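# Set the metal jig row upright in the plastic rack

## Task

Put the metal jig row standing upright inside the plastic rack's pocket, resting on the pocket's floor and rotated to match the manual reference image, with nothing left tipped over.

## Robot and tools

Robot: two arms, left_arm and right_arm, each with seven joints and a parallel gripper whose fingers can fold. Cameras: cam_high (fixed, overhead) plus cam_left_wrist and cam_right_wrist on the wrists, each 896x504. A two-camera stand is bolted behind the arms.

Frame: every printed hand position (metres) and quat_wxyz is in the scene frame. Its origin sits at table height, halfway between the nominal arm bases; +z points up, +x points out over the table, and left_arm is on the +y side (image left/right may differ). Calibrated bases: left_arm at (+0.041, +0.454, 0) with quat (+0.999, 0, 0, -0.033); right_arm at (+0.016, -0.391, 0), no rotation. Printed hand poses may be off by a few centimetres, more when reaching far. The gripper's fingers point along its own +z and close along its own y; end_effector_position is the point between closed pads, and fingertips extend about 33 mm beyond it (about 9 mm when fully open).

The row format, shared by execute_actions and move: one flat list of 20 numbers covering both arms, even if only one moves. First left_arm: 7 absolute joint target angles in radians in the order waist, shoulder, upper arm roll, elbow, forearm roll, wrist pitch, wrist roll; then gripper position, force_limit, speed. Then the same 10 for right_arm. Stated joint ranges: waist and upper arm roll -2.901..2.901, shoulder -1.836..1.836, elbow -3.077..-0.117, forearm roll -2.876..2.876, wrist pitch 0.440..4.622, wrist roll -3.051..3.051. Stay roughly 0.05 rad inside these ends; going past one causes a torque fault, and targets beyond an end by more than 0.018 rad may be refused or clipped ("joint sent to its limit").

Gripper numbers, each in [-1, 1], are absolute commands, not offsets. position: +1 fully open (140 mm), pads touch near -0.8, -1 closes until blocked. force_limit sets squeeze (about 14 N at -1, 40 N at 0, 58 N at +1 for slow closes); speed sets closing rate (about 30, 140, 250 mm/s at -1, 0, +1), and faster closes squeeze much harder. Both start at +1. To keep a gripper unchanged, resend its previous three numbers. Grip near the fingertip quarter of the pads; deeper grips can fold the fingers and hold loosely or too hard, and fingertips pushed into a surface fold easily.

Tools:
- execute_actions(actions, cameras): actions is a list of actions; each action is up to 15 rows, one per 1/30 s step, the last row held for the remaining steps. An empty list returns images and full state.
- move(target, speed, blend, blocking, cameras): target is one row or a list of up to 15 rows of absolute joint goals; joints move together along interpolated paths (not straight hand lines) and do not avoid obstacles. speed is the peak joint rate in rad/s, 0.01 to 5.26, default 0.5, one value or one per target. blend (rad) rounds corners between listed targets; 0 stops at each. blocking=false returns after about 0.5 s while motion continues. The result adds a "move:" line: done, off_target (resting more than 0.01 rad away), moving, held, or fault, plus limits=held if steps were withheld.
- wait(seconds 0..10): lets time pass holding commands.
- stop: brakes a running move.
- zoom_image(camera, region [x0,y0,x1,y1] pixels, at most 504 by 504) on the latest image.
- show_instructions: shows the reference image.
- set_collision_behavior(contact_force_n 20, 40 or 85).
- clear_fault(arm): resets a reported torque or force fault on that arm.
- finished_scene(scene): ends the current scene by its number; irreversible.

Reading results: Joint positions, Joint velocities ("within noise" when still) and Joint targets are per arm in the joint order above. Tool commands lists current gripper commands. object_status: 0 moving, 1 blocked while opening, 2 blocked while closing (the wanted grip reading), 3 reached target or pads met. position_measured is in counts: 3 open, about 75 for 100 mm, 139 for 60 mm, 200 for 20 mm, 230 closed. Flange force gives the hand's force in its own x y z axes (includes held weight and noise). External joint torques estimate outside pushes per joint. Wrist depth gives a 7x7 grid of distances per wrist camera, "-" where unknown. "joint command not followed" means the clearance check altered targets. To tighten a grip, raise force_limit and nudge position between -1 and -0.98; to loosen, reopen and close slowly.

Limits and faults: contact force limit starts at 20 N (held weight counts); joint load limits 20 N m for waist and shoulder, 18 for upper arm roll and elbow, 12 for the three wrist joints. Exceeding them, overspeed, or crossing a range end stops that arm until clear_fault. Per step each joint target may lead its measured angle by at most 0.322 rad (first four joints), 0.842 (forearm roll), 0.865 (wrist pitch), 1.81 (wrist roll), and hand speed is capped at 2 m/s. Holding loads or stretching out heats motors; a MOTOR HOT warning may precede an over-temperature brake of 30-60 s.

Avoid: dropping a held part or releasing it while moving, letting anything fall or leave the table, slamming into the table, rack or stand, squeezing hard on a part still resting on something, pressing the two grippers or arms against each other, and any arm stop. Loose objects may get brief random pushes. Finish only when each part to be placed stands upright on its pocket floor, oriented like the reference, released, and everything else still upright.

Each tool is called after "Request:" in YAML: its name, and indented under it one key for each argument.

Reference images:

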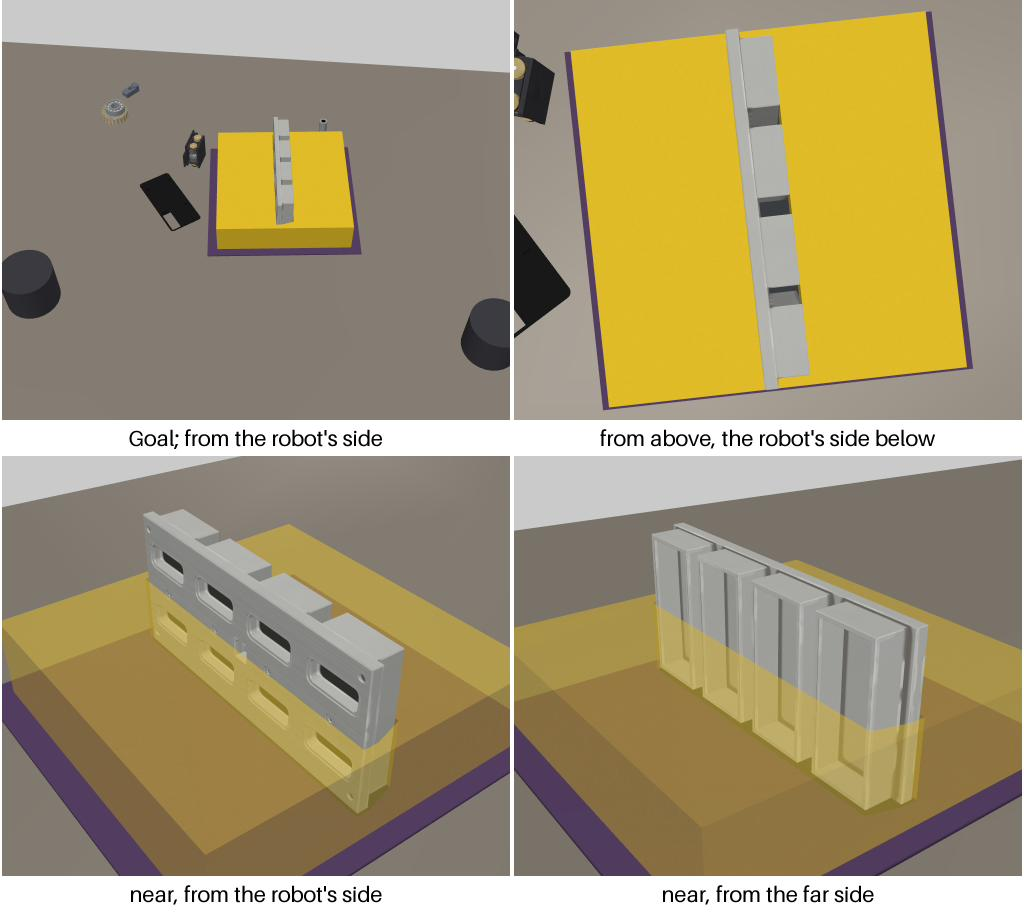

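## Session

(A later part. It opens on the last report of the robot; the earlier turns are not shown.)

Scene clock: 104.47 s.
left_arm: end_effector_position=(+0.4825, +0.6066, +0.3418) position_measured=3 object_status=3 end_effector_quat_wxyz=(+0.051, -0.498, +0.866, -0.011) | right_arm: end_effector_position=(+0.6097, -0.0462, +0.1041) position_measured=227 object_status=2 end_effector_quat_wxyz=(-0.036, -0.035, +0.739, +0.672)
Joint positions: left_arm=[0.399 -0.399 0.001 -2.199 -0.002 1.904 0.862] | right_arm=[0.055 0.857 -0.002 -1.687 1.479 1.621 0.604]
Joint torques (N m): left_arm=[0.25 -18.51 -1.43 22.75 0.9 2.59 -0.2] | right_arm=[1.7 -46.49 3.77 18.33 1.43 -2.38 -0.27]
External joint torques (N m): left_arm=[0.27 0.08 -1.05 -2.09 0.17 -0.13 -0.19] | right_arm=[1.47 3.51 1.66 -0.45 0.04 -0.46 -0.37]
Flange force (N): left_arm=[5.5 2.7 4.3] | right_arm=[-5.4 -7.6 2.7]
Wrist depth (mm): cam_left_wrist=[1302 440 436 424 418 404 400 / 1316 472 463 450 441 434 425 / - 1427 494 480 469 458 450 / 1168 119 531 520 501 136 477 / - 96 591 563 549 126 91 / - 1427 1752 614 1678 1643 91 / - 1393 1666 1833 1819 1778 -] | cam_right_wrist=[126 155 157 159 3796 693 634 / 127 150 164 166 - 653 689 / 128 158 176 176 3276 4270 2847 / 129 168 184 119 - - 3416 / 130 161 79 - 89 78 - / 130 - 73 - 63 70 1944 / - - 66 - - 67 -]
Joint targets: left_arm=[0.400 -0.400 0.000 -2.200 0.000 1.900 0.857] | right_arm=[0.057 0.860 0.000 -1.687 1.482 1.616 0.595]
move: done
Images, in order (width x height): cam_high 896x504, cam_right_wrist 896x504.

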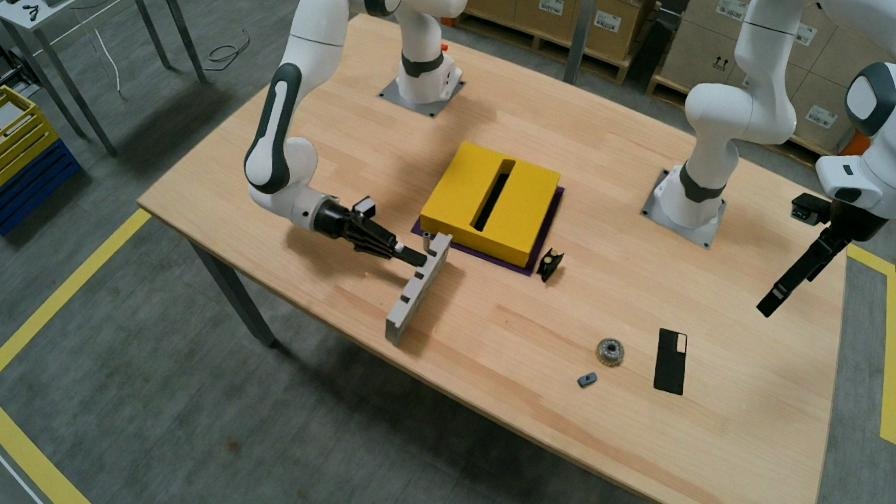

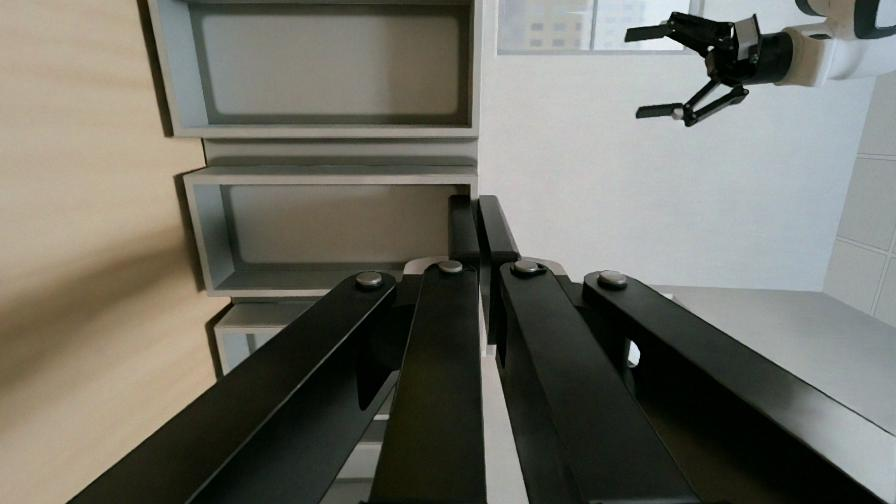

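Request:
move:
  target: [0.4,-0.4,0,-2.2,0,1.9,0.857,1,-0.5,-1,0.028,0.936,0,-1.635,1.506,1.529,0.569,-1,0,-1]
  speed: 0.08
  cameras: ["cam_right_wrist","cam_high"]

Request:
zoom_image:
  camera: "cam_high"
  region: [340, 190, 540, 380]

Scene clock: 106.77 s.
left_arm: end_effector_position=(+0.4825, +0.6066, +0.3418) position_measured=3 object_status=3 end_effector_quat_wxyz=(+0.051, -0.498, +0.866, -0.011) | right_arm: end_effector_position=(+0.6102, -0.0554, +0.1002) position_measured=227 object_status=2 end_effector_quat_wxyz=(-0.039, -0.034, +0.709, +0.704)
Joint positions: left_arm=[0.399 -0.399 0.001 -2.199 -0.002 1.904 0.862] | right_arm=[0.026 0.934 -0.002 -1.636 1.502 1.533 0.577]
Joint velocities: left_arm=[within noise] | right_arm=[0 0.002 0 0.001 0.001 -0.003 -0.004]
Joint torques (N m): left_arm=[0.27 -18.5 -1.38 22.73 0.89 2.6 -0.23] | right_arm=[1.7 -47.34 4.07 18.19 1.78 -2.45 -0.18]
External joint torques (N m): left_arm=[0.26 0.35 -1.05 -2.26 0.16 -0.14 -0.23] | right_arm=[1.68 3.49 1.83 -0.15 0.32 -0.27 -0.28]
Flange force (N): left_arm=[5.3 2.5 4.8] | right_arm=[-6.8 -8.3 2.7]
Wrist depth (mm): cam_left_wrist=[1261 445 436 422 417 405 398 / 1331 473 463 450 442 430 422 / - 1427 496 477 470 460 450 / 1119 110 532 519 504 136 476 / - 96 593 559 544 126 91 / - 96 1714 622 1655 1632 91 / - 1210 1610 1876 1833 1752 -] | cam_right_wrist=[121 155 157 159 - 718 687 / 122 150 163 164 - 685 2628 / 122 154 176 177 3985 - 4348 / 122 165 183 119 113 2628 3027 / 122 155 79 - 89 78 2465 / 123 - 73 - 63 70 1976 / - - 66 - - 67 -]
Joint targets: left_arm=[0.400 -0.400 0.000 -2.200 0.000 1.900 0.857] | right_arm=[0.028 0.936 0.000 -1.635 1.506 1.529 0.569]
move: done
Images, in order (width x height): cam_high 896x504, cam_right_wrist 896x504.

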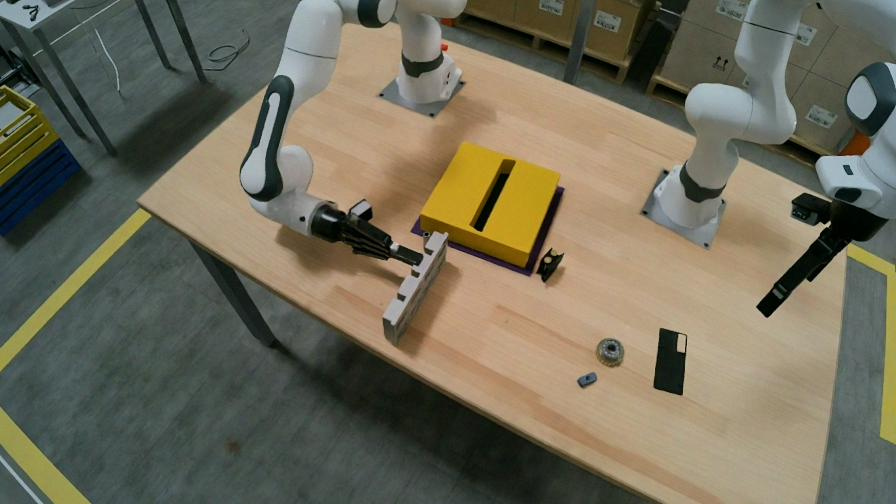

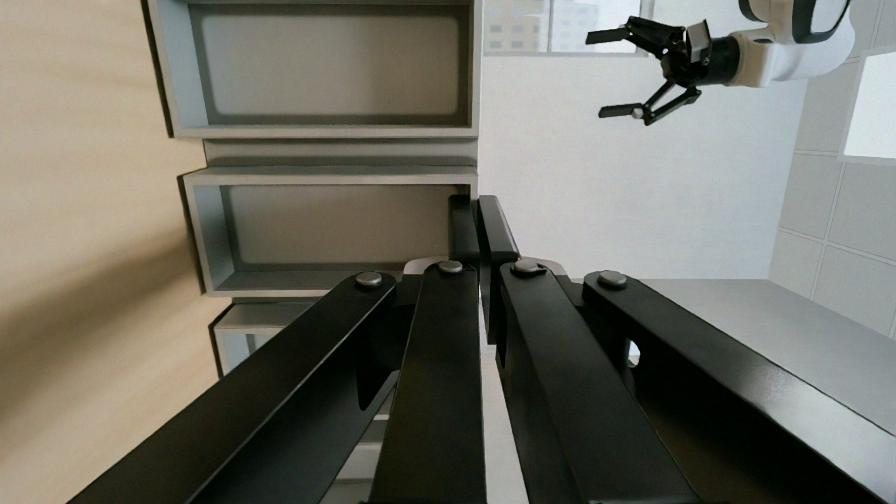

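Scaled by 2.520 from the camera's 896x504 image, which has a finer 1280x720 frame.

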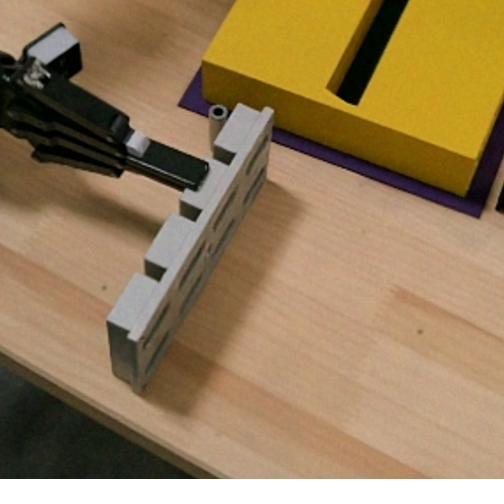

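Request:
move:
  target:
    - [0.4,-0.4,0,-2.2,0,1.9,0.857,1,-0.5,-1,0.028,0.936,0,-1.635,1.506,1.529,0.569,-1,0,-1]
    - [0.4,-0.4,0,-2.2,0,1.9,0.857,1,-0.5,-1,0.028,0.936,0,-1.635,1.506,1.529,0.569,-0.4,0,-1]
  speed: 0.1

Request:
move:
  target:
    - [0.4,-0.4,0,-2.2,0,1.9,0.857,1,-0.5,-1,-0.1762,0.9883,0,-1.5264,1.3451,1.4099,0.609,-0.4,0,-1]
    - [0.4,-0.4,0,-2.2,0,1.9,0.857,1,-0.5,-1,-0.2,0.55,0,-1.5,1.0,1.5,1.0,-0.4,0,-1]
    - [0.4,-0.4,0,-2.2,0,1.9,0.857,1,-0.5,-1,0.5374,0.5885,0,-1.2241,0,1.8126,2.009,0.4,-0.7,0]
  speed: [0.2,0.8,0.8]
  blend: [0,0.1,0]
  cameras: ["cam_right_wrist","cam_high"]

Request:
zoom_image:
  camera: "cam_high"
  region: [340, 190, 540, 380]

Scene clock: 109.63 s.
left_arm: end_effector_position=(+0.4825, +0.6066, +0.3418) position_measured=3 object_status=3 end_effector_quat_wxyz=(+0.051, -0.498, +0.866, -0.011) | right_arm: end_effector_position=(+0.6093, -0.0544, +0.0999) position_measured=179 object_status=0 end_effector_quat_wxyz=(-0.039, -0.035, +0.708, +0.704)
Joint positions: left_arm=[0.399 -0.399 0.001 -2.199 -0.002 1.904 0.862] | right_arm=[0.027 0.935 -0.001 -1.636 1.503 1.531 0.575]
Joint torques (N m): left_arm=[0.28 -18.52 -1.36 22.75 0.9 2.57 -0.23] | right_arm=[0.36 -48.52 3.22 18.33 1.7 -2.3 -0.1]
External joint torques (N m): left_arm=[0.34 0.13 -0.95 -2.12 0.17 -0.15 -0.22] | right_arm=[0.27 2.22 0.94 0.04 0.24 -0.12 -0.2]
Flange force (N): left_arm=[5.4 2.8 4.3] | right_arm=[-4.8 -5.5 0.7]
Wrist depth (mm): cam_left_wrist=[1281 440 433 422 414 407 400 / 1346 475 464 451 442 432 424 / 1309 1418 494 481 473 457 448 / 1210 119 534 517 505 135 475 / - 103 590 558 542 127 91 / - 1402 1690 617 1678 1643 91 / - 1324 1714 1847 1765 1752 -] | cam_right_wrist=[121 151 152 149 - 712 687 / 121 147 158 156 - 781 - / 121 154 170 167 - - 2813 / 122 160 176 172 119 - 2749 / 122 136 84 169 83 89 2544 / - 63 72 181 - - 65 / - - - 201 - - 62]
Joint targets: left_arm=[0.400 -0.400 0.000 -2.200 0.000 1.900 0.857] | right_arm=[0.028 0.936 0.000 -1.635 1.506 1.529 0.569]
move: done

Scene clock: 115.40 s.
left_arm: end_effector_position=(+0.4825, +0.6066, +0.3418) position_measured=3 object_status=3 end_effector_quat_wxyz=(+0.051, -0.498, +0.866, -0.011) | right_arm: end_effector_position=(+0.6359, -0.0188, +0.2192) position_measured=78 object_status=0 end_effector_quat_wxyz=(-0.003, -0.053, +0.999, +0.001)
Joint positions: left_arm=[0.399 -0.399 0.001 -2.199 -0.002 1.904 0.862] | right_arm=[0.538 0.588 0.001 -1.226 0.004 1.81 2.003]
Joint torques (N m): left_arm=[0.26 -18.56 -1.38 22.74 0.88 2.59 -0.26] | right_arm=[-0.09 -47.8 0.96 24.69 0.38 2.47 0.33]
External joint torques (N m): left_arm=[0.26 0.25 -1.02 -2.26 0.15 -0.15 -0.25] | right_arm=[0.06 2.02 0.52 0.32 -0.45 0.08 0.33]
Flange force (N): left_arm=[5.6 2.7 4.7] | right_arm=[-9.7 5.4 -0.3]
Wrist depth (mm): cam_left_wrist=[1288 442 435 422 414 404 400 / 1316 474 464 453 441 432 423 / 1295 1402 494 481 470 464 448 / 1162 110 528 517 506 135 478 / - 103 590 562 542 127 91 / - 1362 1752 617 1690 1621 91 / - 1316 1739 1862 1792 1739 -] | cam_right_wrist=[321 319 323 315 323 323 324 / 338 339 339 332 342 342 343 / 357 357 359 353 362 364 364 / 378 377 157 375 380 375 387 / - 84 401 403 412 101 83 / - 63 1476 1513 1513 - 66 / - - 1374 1523 1485 - -]
Joint targets: left_arm=[0.400 -0.400 0.000 -2.200 0.000 1.900 0.857] | right_arm=[0.537 0.589 0.000 -1.224 0.000 1.813 2.009]
move: done
Images, in order (width x height): cam_high 896x504, cam_right_wrist 896x504.

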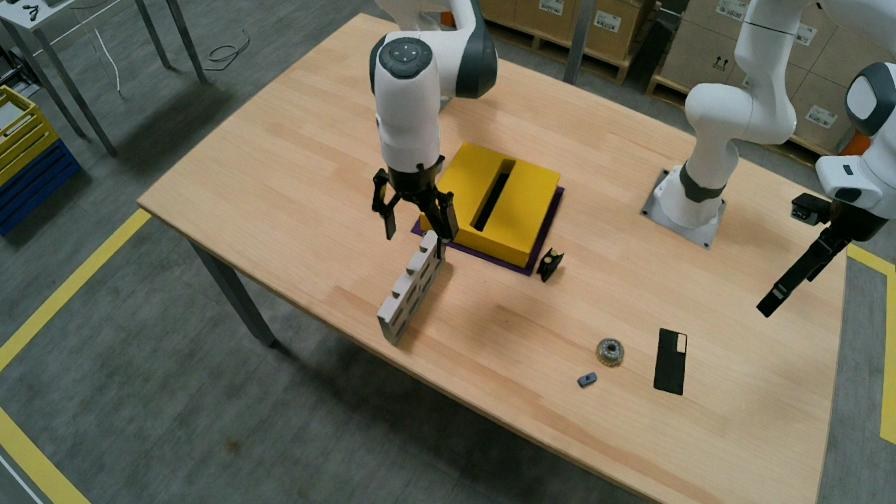

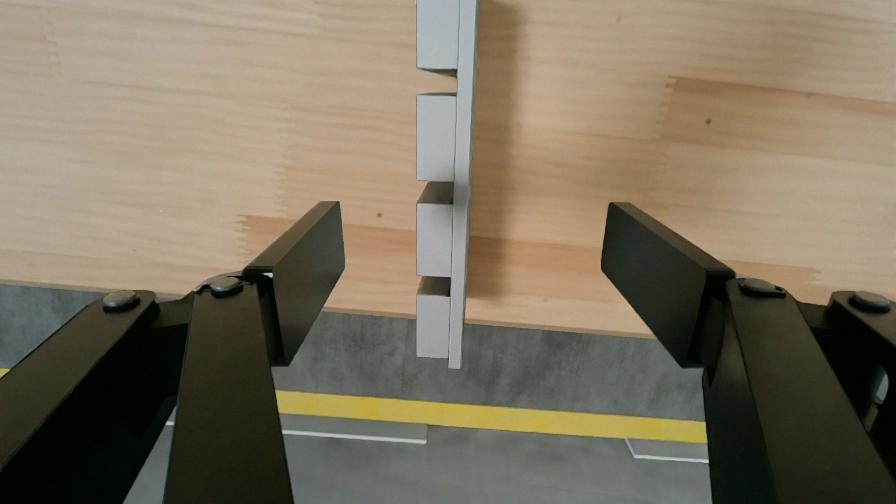

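Scaled by 2.520 from the camera's 896x504 image, which has a finer 1280x720 frame.

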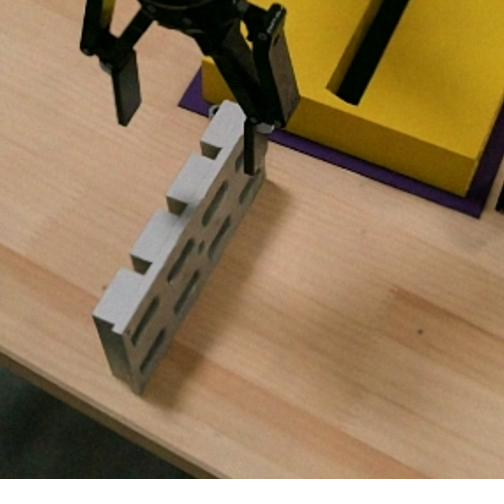

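Request:
move:
  target:
    - [0.4,-0.4,0,-2.2,0,1.9,0.857,1,-0.5,-1,0.520,0.583,0,-1.2314,0,1.8144,1.9915,0.4,-0.7,0]
    - [0.4,-0.4,0,-2.2,0,1.9,0.857,1,-0.5,-1,0.520,0.6417,0,-1.3949,0,2.0366,1.9915,-0.2,-0.7,-1]
  speed: 0.3
  cameras: ["cam_right_wrist","cam_high"]

Request:
zoom_image:
  camera: "cam_high"
  region: [340, 190, 540, 380]

Scene clock: 120.77 s.
left_arm: end_effector_position=(+0.4825, +0.6066, +0.3418) position_measured=3 object_status=3 end_effector_quat_wxyz=(+0.051, -0.498, +0.866, -0.011) | right_arm: end_effector_position=(+0.6416, -0.0304, +0.1181) position_measured=154 object_status=0 end_effector_quat_wxyz=(-0.003, -0.046, +0.999, +0.001)
Joint positions: left_arm=[0.399 -0.399 0.001 -2.199 -0.002 1.904 0.862] | right_arm=[0.521 0.644 0 -1.394 0.004 2.034 1.997]
Joint torques (N m): left_arm=[0.26 -18.56 -1.48 22.73 0.88 2.59 -0.19] | right_arm=[-0.13 -49.59 1.12 24.02 0.34 2.47 -0.24]
External joint torques (N m): left_arm=[0.2 0.08 -1.2 -2.16 0.15 -0.14 -0.18] | right_arm=[0.02 1.51 0.64 -0.13 -0.43 0.05 -0.24]
Flange force (N): left_arm=[5.9 2.7 4.4] | right_arm=[-4.3 1.9 1.7]
Wrist depth (mm): cam_left_wrist=[1274 443 434 423 412 407 398 / 1346 476 463 450 442 435 423 / 1241 1427 496 482 469 462 449 / 1203 119 527 520 507 135 475 / - 96 594 562 543 126 91 / - 96 1727 621 1643 1578 91 / - 1295 1666 1847 1847 1739 -] | cam_right_wrist=[230 231 232 179 232 233 233 / 243 244 244 147 244 246 247 / 257 260 259 154 257 261 261 / 273 274 268 165 137 275 277 / 288 77 84 174 117 91 292 / - 72 66 191 - - 68 / - - - 1286 - - -]
Joint targets: left_arm=[0.400 -0.400 0.000 -2.200 0.000 1.900 0.857] | right_arm=[0.520 0.642 0.000 -1.395 0.000 2.037 1.992]
move: done
Images, in order (width x height): cam_high 896x504, cam_right_wrist 896x504.

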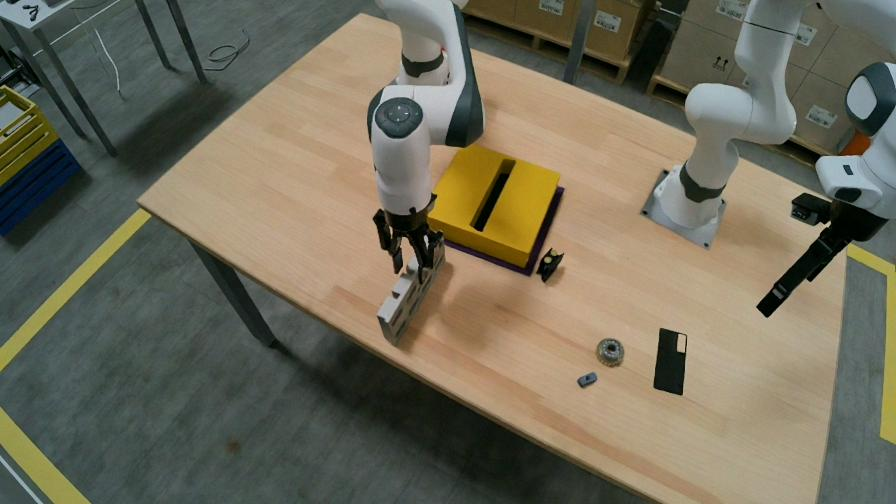

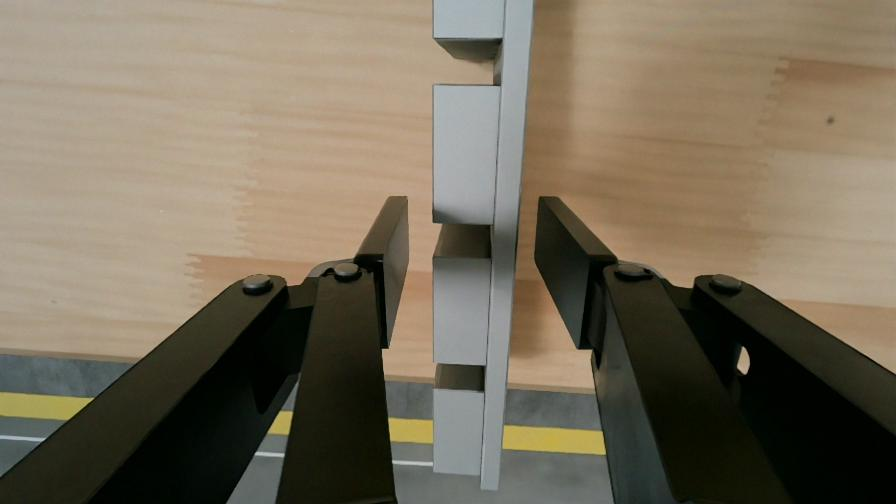

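Scaled by 2.520 from the camera's 896x504 image, which has a finer 1280x720 frame.

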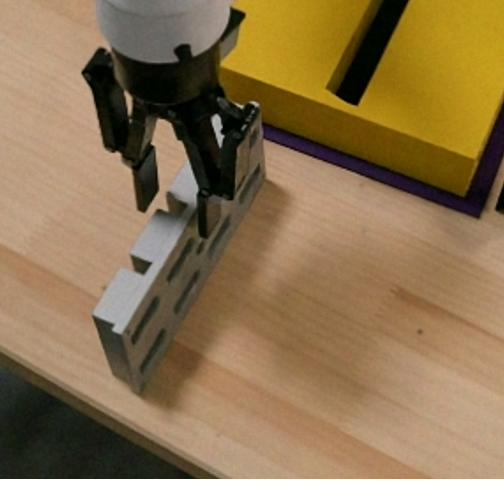

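Request:
move:
  target: [0.4,-0.4,0,-2.2,0,1.9,0.857,1,-0.5,-1,0.520,0.6417,0,-1.3949,0,2.0366,1.9915,-1,0,-1]
  speed: 0.3

Request:
move:
  target: [0.4,-0.4,0,-2.2,0,1.9,0.857,1,-0.5,-1,0.520,0.583,0,-1.2314,0,1.8144,1.9915,-1,0,-1]
  speed: 0.2
  cameras: ["cam_right_wrist","cam_high"]

Request:
zoom_image:
  camera: "cam_high"
  region: [340, 130, 580, 370]

Scene clock: 122.30 s.
left_arm: end_effector_position=(+0.4825, +0.6066, +0.3418) position_measured=3 object_status=3 end_effector_quat_wxyz=(+0.051, -0.498, +0.866, -0.011) | right_arm: end_effector_position=(+0.6415, -0.0300, +0.1184) position_measured=185 object_status=0 end_effector_quat_wxyz=(-0.002, -0.047, +0.999, +0.001)
Joint positions: left_arm=[0.399 -0.399 0.001 -2.199 -0.002 1.904 0.862] | right_arm=[0.521 0.643 0.001 -1.394 0.004 2.034 1.997]
Joint torques (N m): left_arm=[0.31 -18.61 -1.33 22.74 0.89 2.59 -0.25] | right_arm=[-0.64 -49.38 0.58 24.21 0.33 2.95 -0.22]
External joint torques (N m): left_arm=[0.34 0.13 -0.95 -2.2 0.16 -0.15 -0.24] | right_arm=[-0.69 1.63 -0.05 0.12 -0.44 0.54 -0.22]
Flange force (N): left_arm=[5.6 2.9 4.5] | right_arm=[-5.4 1.3 2.5]
Wrist depth (mm): cam_left_wrist=[1267 440 435 421 415 405 398 / 1302 475 462 450 440 430 424 / 1168 1453 495 483 468 460 454 / 1174 120 532 517 509 136 476 / - 96 591 562 547 126 91 / - 103 1739 619 1678 1643 91 / - 1339 2206 1876 1819 1792 -] | cam_right_wrist=[229 230 232 177 232 232 233 / 243 243 244 147 246 246 247 / 257 259 259 153 261 262 262 / 273 275 271 159 151 277 278 / 293 79 82 171 83 89 295 / - 63 76 187 - - 64 / - - - 198 - - 64]
Joint targets: left_arm=[0.400 -0.400 0.000 -2.200 0.000 1.900 0.857] | right_arm=[0.520 0.642 0.000 -1.395 0.000 2.037 1.992]
move: done

Scene clock: 124.10 s.
left_arm: end_effector_position=(+0.4825, +0.6066, +0.3418) position_measured=3 object_status=3 end_effector_quat_wxyz=(+0.051, -0.498, +0.866, -0.011) | right_arm: end_effector_position=(+0.6383, -0.0318, +0.2089) position_measured=185 object_status=2 end_effector_quat_wxyz=(-0.010, -0.047, +0.999, -0.003)
Joint positions: left_arm=[0.399 -0.399 0.001 -2.199 -0.002 1.904 0.862] | right_arm=[0.521 0.593 0.001 -1.24 0.004 1.813 1.997]
Joint velocities: left_arm=[within noise] | right_arm=[0.001 0.001 0 0 -0.001 -0.005 -0.001]
Joint torques (N m): left_arm=[0.31 -18.58 -1.36 22.68 0.9 2.58 -0.24] | right_arm=[-0.15 -54.19 0.9 28.72 0.48 2.91 -0.19]
External joint torques (N m): left_arm=[0.23 0.13 -1.09 -2.2 0.16 -0.14 -0.23] | right_arm=[-0.12 -3.94 0.37 4.2 -0.35 0.53 -0.19]
Flange force (N): left_arm=[5.8 2.7 4.5] | right_arm=[-10.1 4.3 -9.0]
Wrist depth (mm): cam_left_wrist=[1295 443 435 425 414 408 400 / 1339 473 460 451 441 432 420 / 1339 1410 495 481 473 460 452 / 1069 110 527 519 505 135 476 / - 96 593 557 547 127 91 / - 103 1739 608 1666 1666 91 / - 1316 1805 1876 1847 1778 -] | cam_right_wrist=[314 314 313 137 314 315 315 / 330 332 329 147 331 330 332 / 349 348 349 152 353 351 350 / 373 371 368 159 151 371 370 / 1382 79 82 171 84 89 391 / - 63 76 187 - - 64 / - - - 198 - - 64]
Joint targets: left_arm=[0.400 -0.400 0.000 -2.200 0.000 1.900 0.857] | right_arm=[0.520 0.583 0.000 -1.231 0.000 1.814 1.992]
move: done
Images, in order (width x height): cam_high 896x504, cam_right_wrist 896x504.

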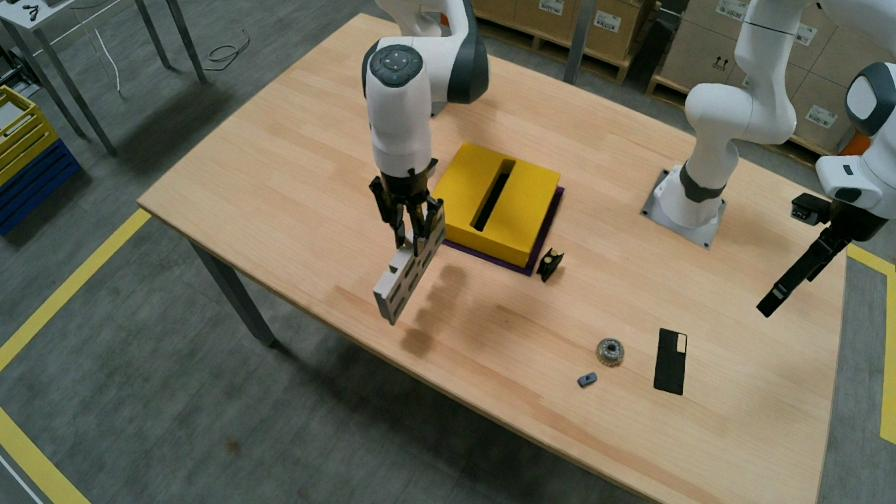

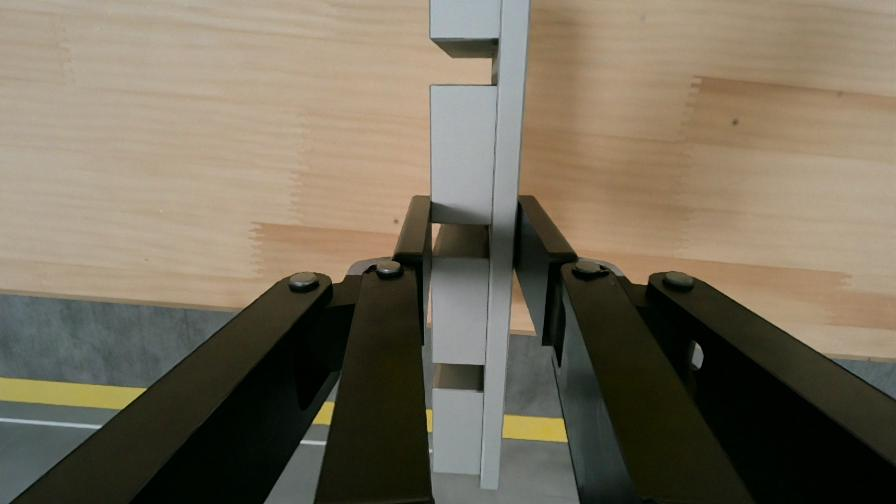

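Scaled by 2.100 from the camera's 896x504 image, which has a finer 1280x720 frame.

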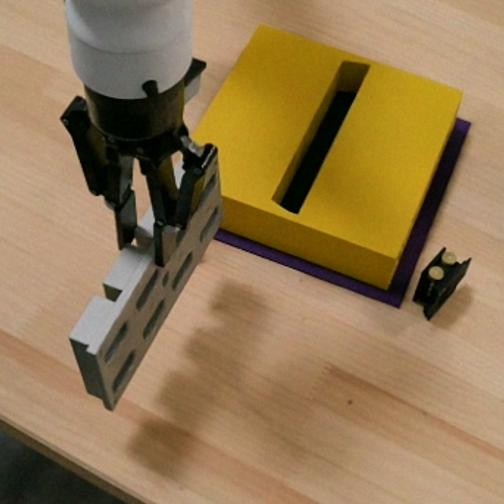

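Request:
move:
  target:
    - [0.4,-0.4,0,-2.2,0,1.9,0.857,1,-0.5,-1,0.520,0.40,0,-1.30,0,1.70,1.9915,-1,0,-1]
    - [0.4,-0.4,0,-2.2,0,1.9,0.857,1,-0.5,-1,0.9155,-0.1162,0,-2.0248,0,1.9086,2.388,-1,0,-1]
  speed: 0.4
  blend: 0.05
  cameras: ["cam_right_wrist","cam_high"]

Request:
zoom_image:
  camera: "cam_high"
  region: [380, 100, 600, 300]

Scene clock: 128.20 s.
left_arm: end_effector_position=(+0.4825, +0.6066, +0.3418) position_measured=3 object_status=3 end_effector_quat_wxyz=(+0.051, -0.498, +0.866, -0.011) | right_arm: end_effector_position=(+0.3303, +0.0202, +0.2799) position_measured=185 object_status=2 end_effector_quat_wxyz=(-0.009, -0.053, +0.999, -0.008)
Joint positions: left_arm=[0.399 -0.399 0.001 -2.199 -0.002 1.904 0.862] | right_arm=[0.915 -0.107 0.001 -2.031 0.003 1.901 2.381]
Joint velocities: left_arm=[within noise] | right_arm=[0 -0.001 -0.001 0 0 0 0.005]
Joint torques (N m): left_arm=[0.25 -18.59 -1.43 22.73 0.9 2.59 -0.23] | right_arm=[-0.06 -32.37 -0.1 28.24 0.74 3.24 0.33]
External joint torques (N m): left_arm=[0.33 0.13 -0.98 -2.19 0.17 -0.14 -0.22] | right_arm=[-0.08 -3.92 -0.02 3.82 -0.1 0.86 0.33]
Flange force (N): left_arm=[5.6 2.9 4.5] | right_arm=[-0.1 0.8 -7.5]
Wrist depth (mm): cam_left_wrist=[1274 441 436 422 413 405 400 / 1354 473 463 451 442 433 421 / 1309 1444 496 484 473 461 450 / - 110 530 523 507 136 477 / - 103 590 565 543 127 91 / - 1324 1739 621 1655 1643 91 / - 1309 1765 1876 1847 1778 -] | cam_right_wrist=[377 377 318 137 317 374 372 / 399 398 335 146 334 394 393 / 419 424 354 153 356 415 417 / 444 445 375 159 152 440 442 / 472 79 82 171 83 89 463 / - 63 76 187 - - 64 / - - - 200 - - 64]
Joint targets: left_arm=[0.400 -0.400 0.000 -2.200 0.000 1.900 0.857] | right_arm=[0.915 -0.116 0.000 -2.025 0.000 1.909 2.388]
move: done
Images, in order (width x height): cam_high 896x504, cam_right_wrist 896x504.

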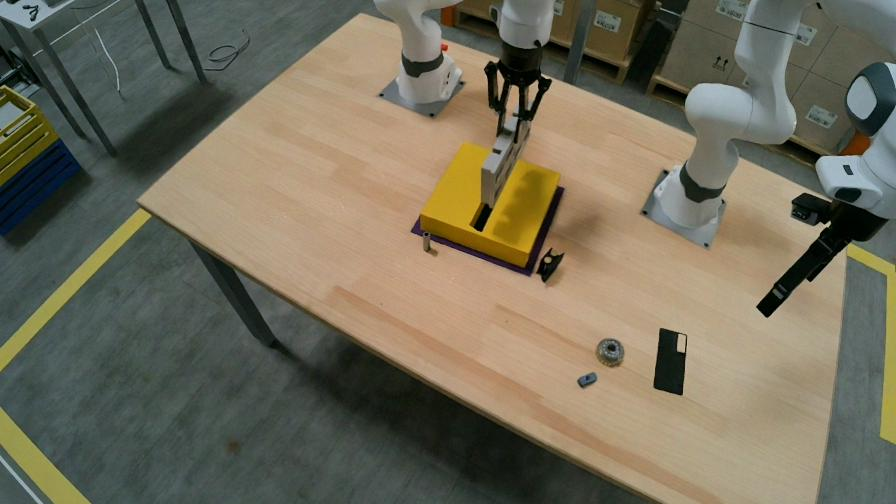

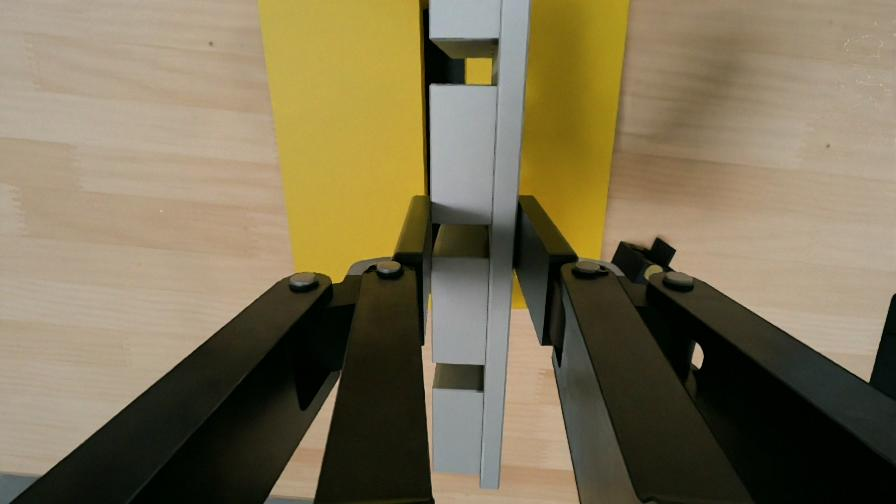

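Scaled by 2.291 from the camera's 896x504 image, which has a finer 1280x720 frame.

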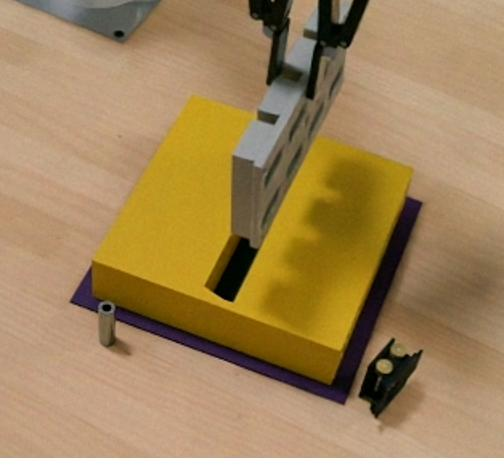

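Request:
move:
  target: [0.4,-0.4,0,-2.2,0,1.9,0.857,1,-0.5,-1,1.0718,-0.0929,0,-1.9983,0,1.9054,2.5439,-1,0,-1]
  speed: 0.4
  cameras: ["cam_right_wrist"]

Request:
zoom_image:
  camera: "cam_right_wrist"
  region: [200, 0, 560, 250]

Request:
move:
  target: [0.4,-0.4,0,-2.2,0,1.9,0.857,1,-0.5,-1,0.7875,0.3706,0,-1.388,0,1.7586,2.2596,-1,0,-1]
  speed: 0.4
  cameras: ["cam_right_wrist","cam_high"]

Request:
zoom_image:
  camera: "cam_right_wrist"
  region: [200, 0, 560, 250]

Scene clock: 131.40 s.
left_arm: end_effector_position=(+0.4825, +0.6066, +0.3418) position_measured=3 object_status=3 end_effector_quat_wxyz=(+0.051, -0.498, +0.866, -0.011) | right_arm: end_effector_position=(+0.2659, +0.0709, +0.2800) position_measured=185 object_status=2 end_effector_quat_wxyz=(-0.006, -0.053, +0.999, -0.009)
Joint positions: left_arm=[0.399 -0.399 0.001 -2.199 -0.002 1.904 0.862] | right_arm=[1.072 -0.086 0.001 -2.008 0.002 1.901 2.536]
Joint velocities: left_arm=[within noise] | right_arm=[0 -0.001 0 -0.001 0.001 0 0.007]
Joint torques (N m): left_arm=[0.25 -18.63 -1.38 22.79 0.89 2.58 -0.22] | right_arm=[-0.05 -32.12 -0.06 29.03 0.91 3.11 0.34]
External joint torques (N m): left_arm=[0.16 0.08 -1.13 -2.17 0.15 -0.16 -0.21] | right_arm=[-0.01 -2.94 0.08 4.58 0.06 0.72 0.34]
Flange force (N): left_arm=[5.9 2.7 4.4] | right_arm=[-3.1 5.7 -9.1]
Wrist depth (mm): cam_left_wrist=[1274 443 436 422 415 406 399 / 1339 472 463 456 440 433 421 / 1316 1435 500 481 474 462 450 / 1174 120 528 521 503 136 476 / - 96 597 563 545 127 91 / - 96 1702 619 1655 1610 91 / - 1254 1778 1906 1805 1702 -] | cam_right_wrist=[377 377 373 137 376 375 374 / 400 389 338 146 389 395 391 / 420 414 356 152 412 417 418 / 443 440 370 159 151 442 438 / 474 79 82 171 83 89 463 / - 63 76 186 - - 64 / - - - 201 - - 64]
Joint targets: left_arm=[0.400 -0.400 0.000 -2.200 0.000 1.900 0.857] | right_arm=[1.072 -0.093 0.000 -1.998 0.000 1.905 2.544]
move: done
Images, in order (width x height): cam_right_wrist 896x504.

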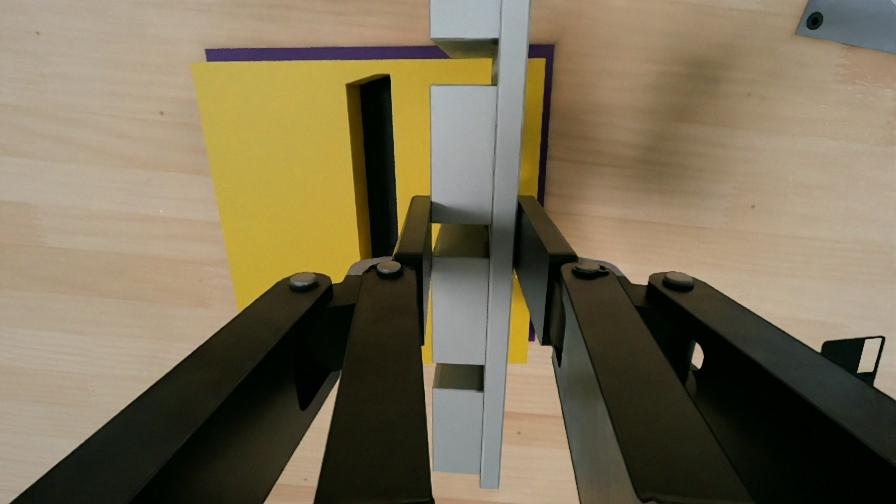

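Scaled by 1.400 from the camera's 896x504 image, which has a finer 1280x720 frame.

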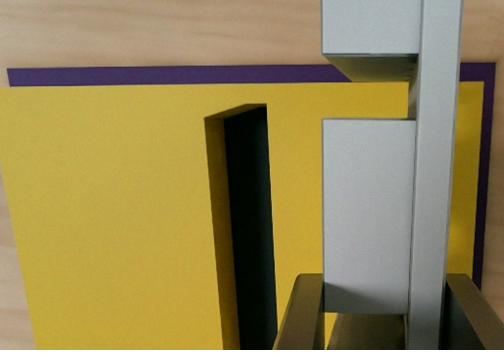

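Scene clock: 134.03 s.
left_arm: end_effector_position=(+0.4825, +0.6066, +0.3418) position_measured=3 object_status=3 end_effector_quat_wxyz=(+0.051, -0.498, +0.866, -0.011) | right_arm: end_effector_position=(+0.4873, +0.0817, +0.2771) position_measured=185 object_status=2 end_effector_quat_wxyz=(-0.009, -0.044, +0.999, -0.007)
Joint positions: left_arm=[0.399 -0.399 0.001 -2.199 -0.002 1.904 0.862] | right_arm=[0.786 0.38 -0.001 -1.398 0.002 1.756 2.267]
Joint velocities: left_arm=[within noise] | right_arm=[-0.001 0 -0.001 -0.001 0 0 -0.007]
Joint torques (N m): left_arm=[0.29 -18.62 -1.37 22.69 0.9 2.59 -0.24] | right_arm=[0.27 -48.45 1.37 29.06 0.93 2.91 -0.19]
External joint torques (N m): left_arm=[0.24 0.1 -1.07 -2.25 0.16 -0.15 -0.23] | right_arm=[0.13 -3.92 0.9 4.57 0.05 0.53 -0.19]
Flange force (N): left_arm=[5.9 2.9 4.6] | right_arm=[-7.4 6.6 -10.6]
Wrist depth (mm): cam_left_wrist=[1288 444 432 423 412 407 399 / 1362 472 465 448 440 432 420 / 1197 1435 496 482 472 463 449 / 1151 110 531 519 511 135 473 / - 96 596 559 543 126 91 / - 103 1727 619 1702 1632 91 / - - 1862 1862 1847 1739 -] | cam_right_wrist=[375 369 317 136 367 373 372 / 398 392 332 146 344 394 394 / 420 420 415 153 419 417 418 / 443 444 440 159 151 436 436 / 471 79 82 171 83 89 465 / - 63 76 187 - - 64 / - - - 200 - - 64]
Joint targets: left_arm=[0.400 -0.400 0.000 -2.200 0.000 1.900 0.857] | right_arm=[0.788 0.371 0.000 -1.388 0.000 1.759 2.260]
move: done
Images, in order (width x height): cam_high 896x504, cam_right_wrist 896x504.

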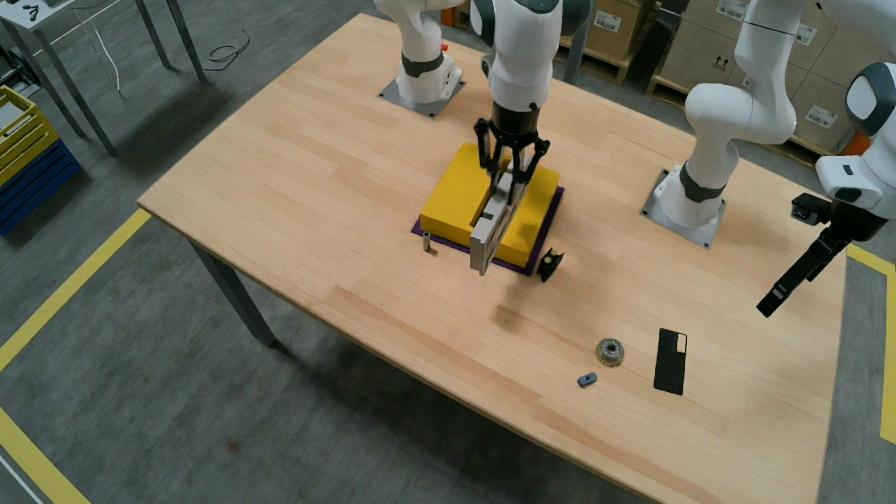

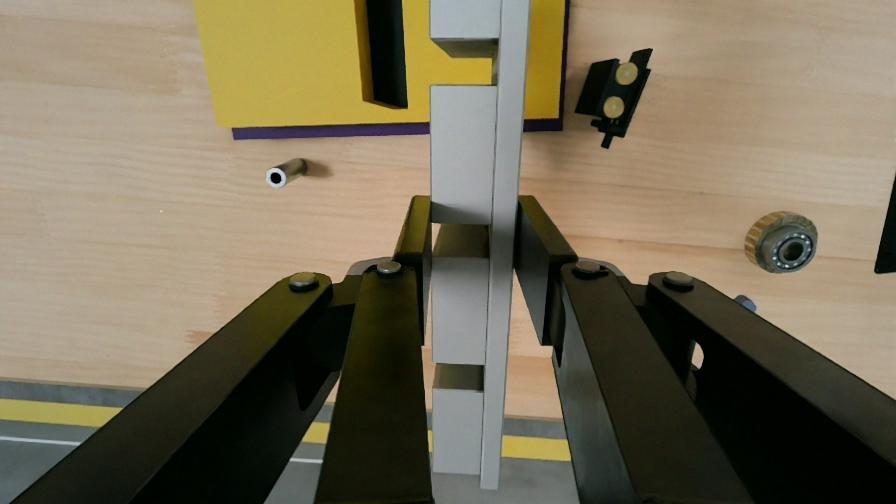

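Scaled by 1.400 from the camera's 896x504 image, which has a finer 1280x720 frame.

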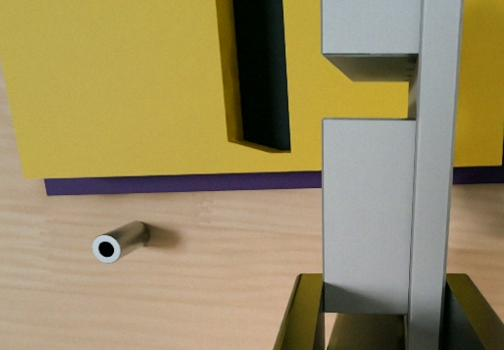

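Request:
move:
  target: [0.4,-0.4,0,-2.2,0,1.9,0.857,1,-0.5,-1,0.8961,-0.121,0,-2.191,0,2.093,2.365,-1,0,-1]
  speed: 0.4
  cameras: ["cam_right_wrist","cam_high"]

Request:
zoom_image:
  camera: "cam_right_wrist"
  region: [380, 0, 580, 200]

Request:
zoom_image:
  camera: "cam_high"
  region: [420, 100, 560, 260]

Scene clock: 141.57 s.
left_arm: end_effector_position=(+0.4825, +0.6066, +0.3418) position_measured=3 object_status=3 end_effector_quat_wxyz=(+0.051, -0.498, +0.866, -0.011) | right_arm: end_effector_position=(+0.3339, +0.0067, +0.2203) position_measured=185 object_status=2 end_effector_quat_wxyz=(-0.001, -0.053, +0.999, +0.000)
Joint positions: left_arm=[0.399 -0.399 0.001 -2.199 -0.002 1.904 0.862] | right_arm=[0.895 -0.112 0 -2.197 0.002 2.084 2.358]
Joint velocities: left_arm=[within noise] | right_arm=[0 0.001 0 0 0 0.003 0.006]
Joint torques (N m): left_arm=[0.3 -18.62 -1.41 22.68 0.9 2.59 -0.22] | right_arm=[0.28 -31.63 0.38 27.67 0.84 3.38 0.26]
External joint torques (N m): left_arm=[0.34 0.08 -1.01 -2.27 0.17 -0.15 -0.21] | right_arm=[0.35 -3.87 0.56 3.75 0.06 0.95 0.26]
Flange force (N): left_arm=[5.9 3.2 4.6] | right_arm=[0.5 1.5 -7.3]
Wrist depth (mm): cam_left_wrist=[1288 445 433 424 417 407 400 / 1331 476 464 450 441 429 425 / - 1427 493 480 469 461 446 / - 110 532 523 507 136 478 / - 96 590 558 548 127 91 / - 1369 1739 617 1678 1632 91 / - 1316 1937 1891 1862 1714 -] | cam_right_wrist=[319 318 262 137 262 320 321 / 337 337 275 147 277 340 341 / 355 359 292 152 292 361 362 / 381 381 307 159 151 378 386 / 404 79 82 171 83 89 407 / - 63 76 187 - - 64 / - - - 200 - - 64]
Joint targets: left_arm=[0.400 -0.400 0.000 -2.200 0.000 1.900 0.857] | right_arm=[0.896 -0.121 0.000 -2.191 0.000 2.093 2.365]
move: done
Images, in order (width x height): cam_high 896x504, cam_right_wrist 896x504.

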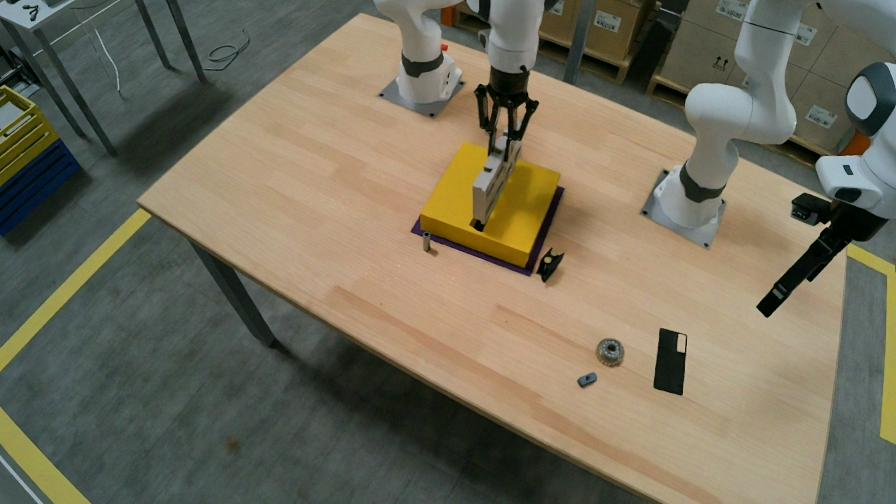

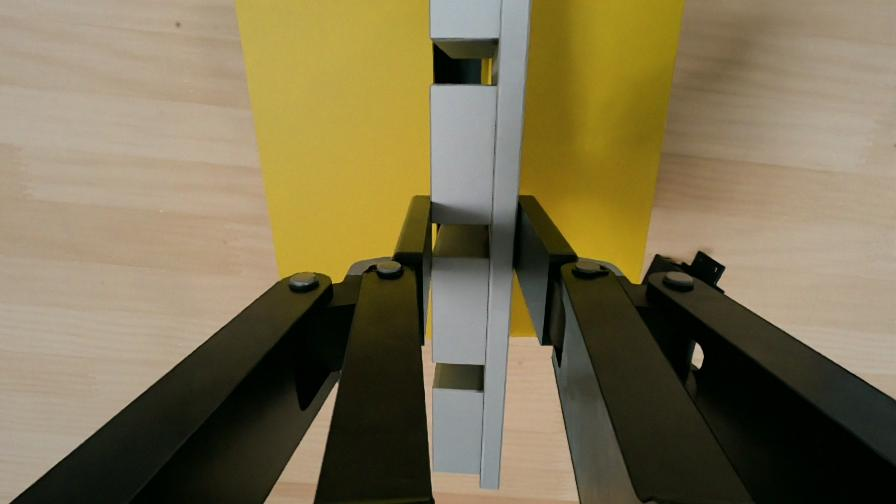

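Scaled by 2.520 from the camera's 896x504 image, which has a finer 1280x720 frame.

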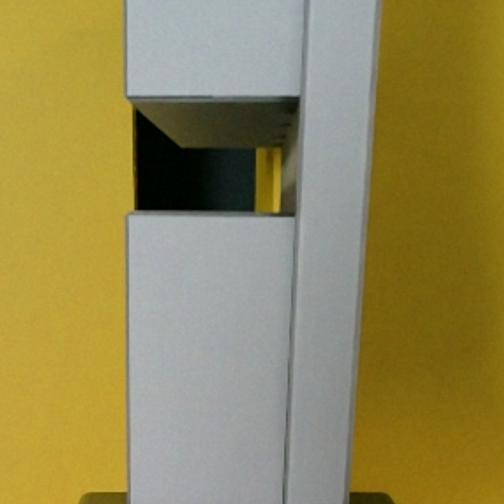

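Scaled by 3.150 from the camera's 896x504 image, which has a finer 1280x720 frame.

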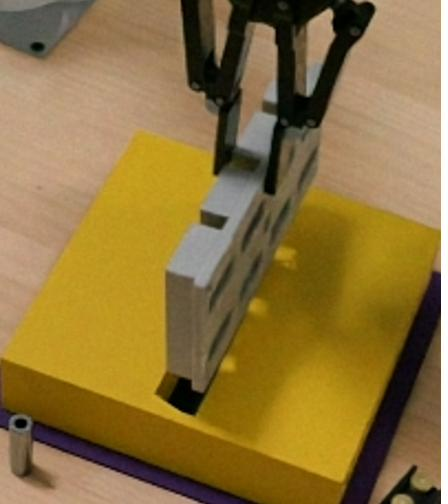

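Request:
zoom_image:
  camera: "cam_high"
  region: [455, 190, 505, 240]

Scaled by 10.080 from the camera's 896x504 image, which has a finer 1280x720 frame.

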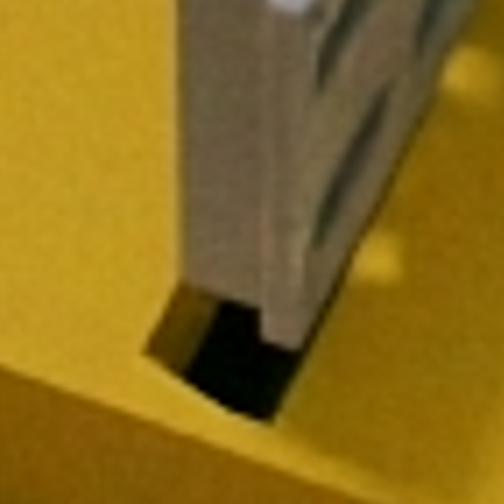

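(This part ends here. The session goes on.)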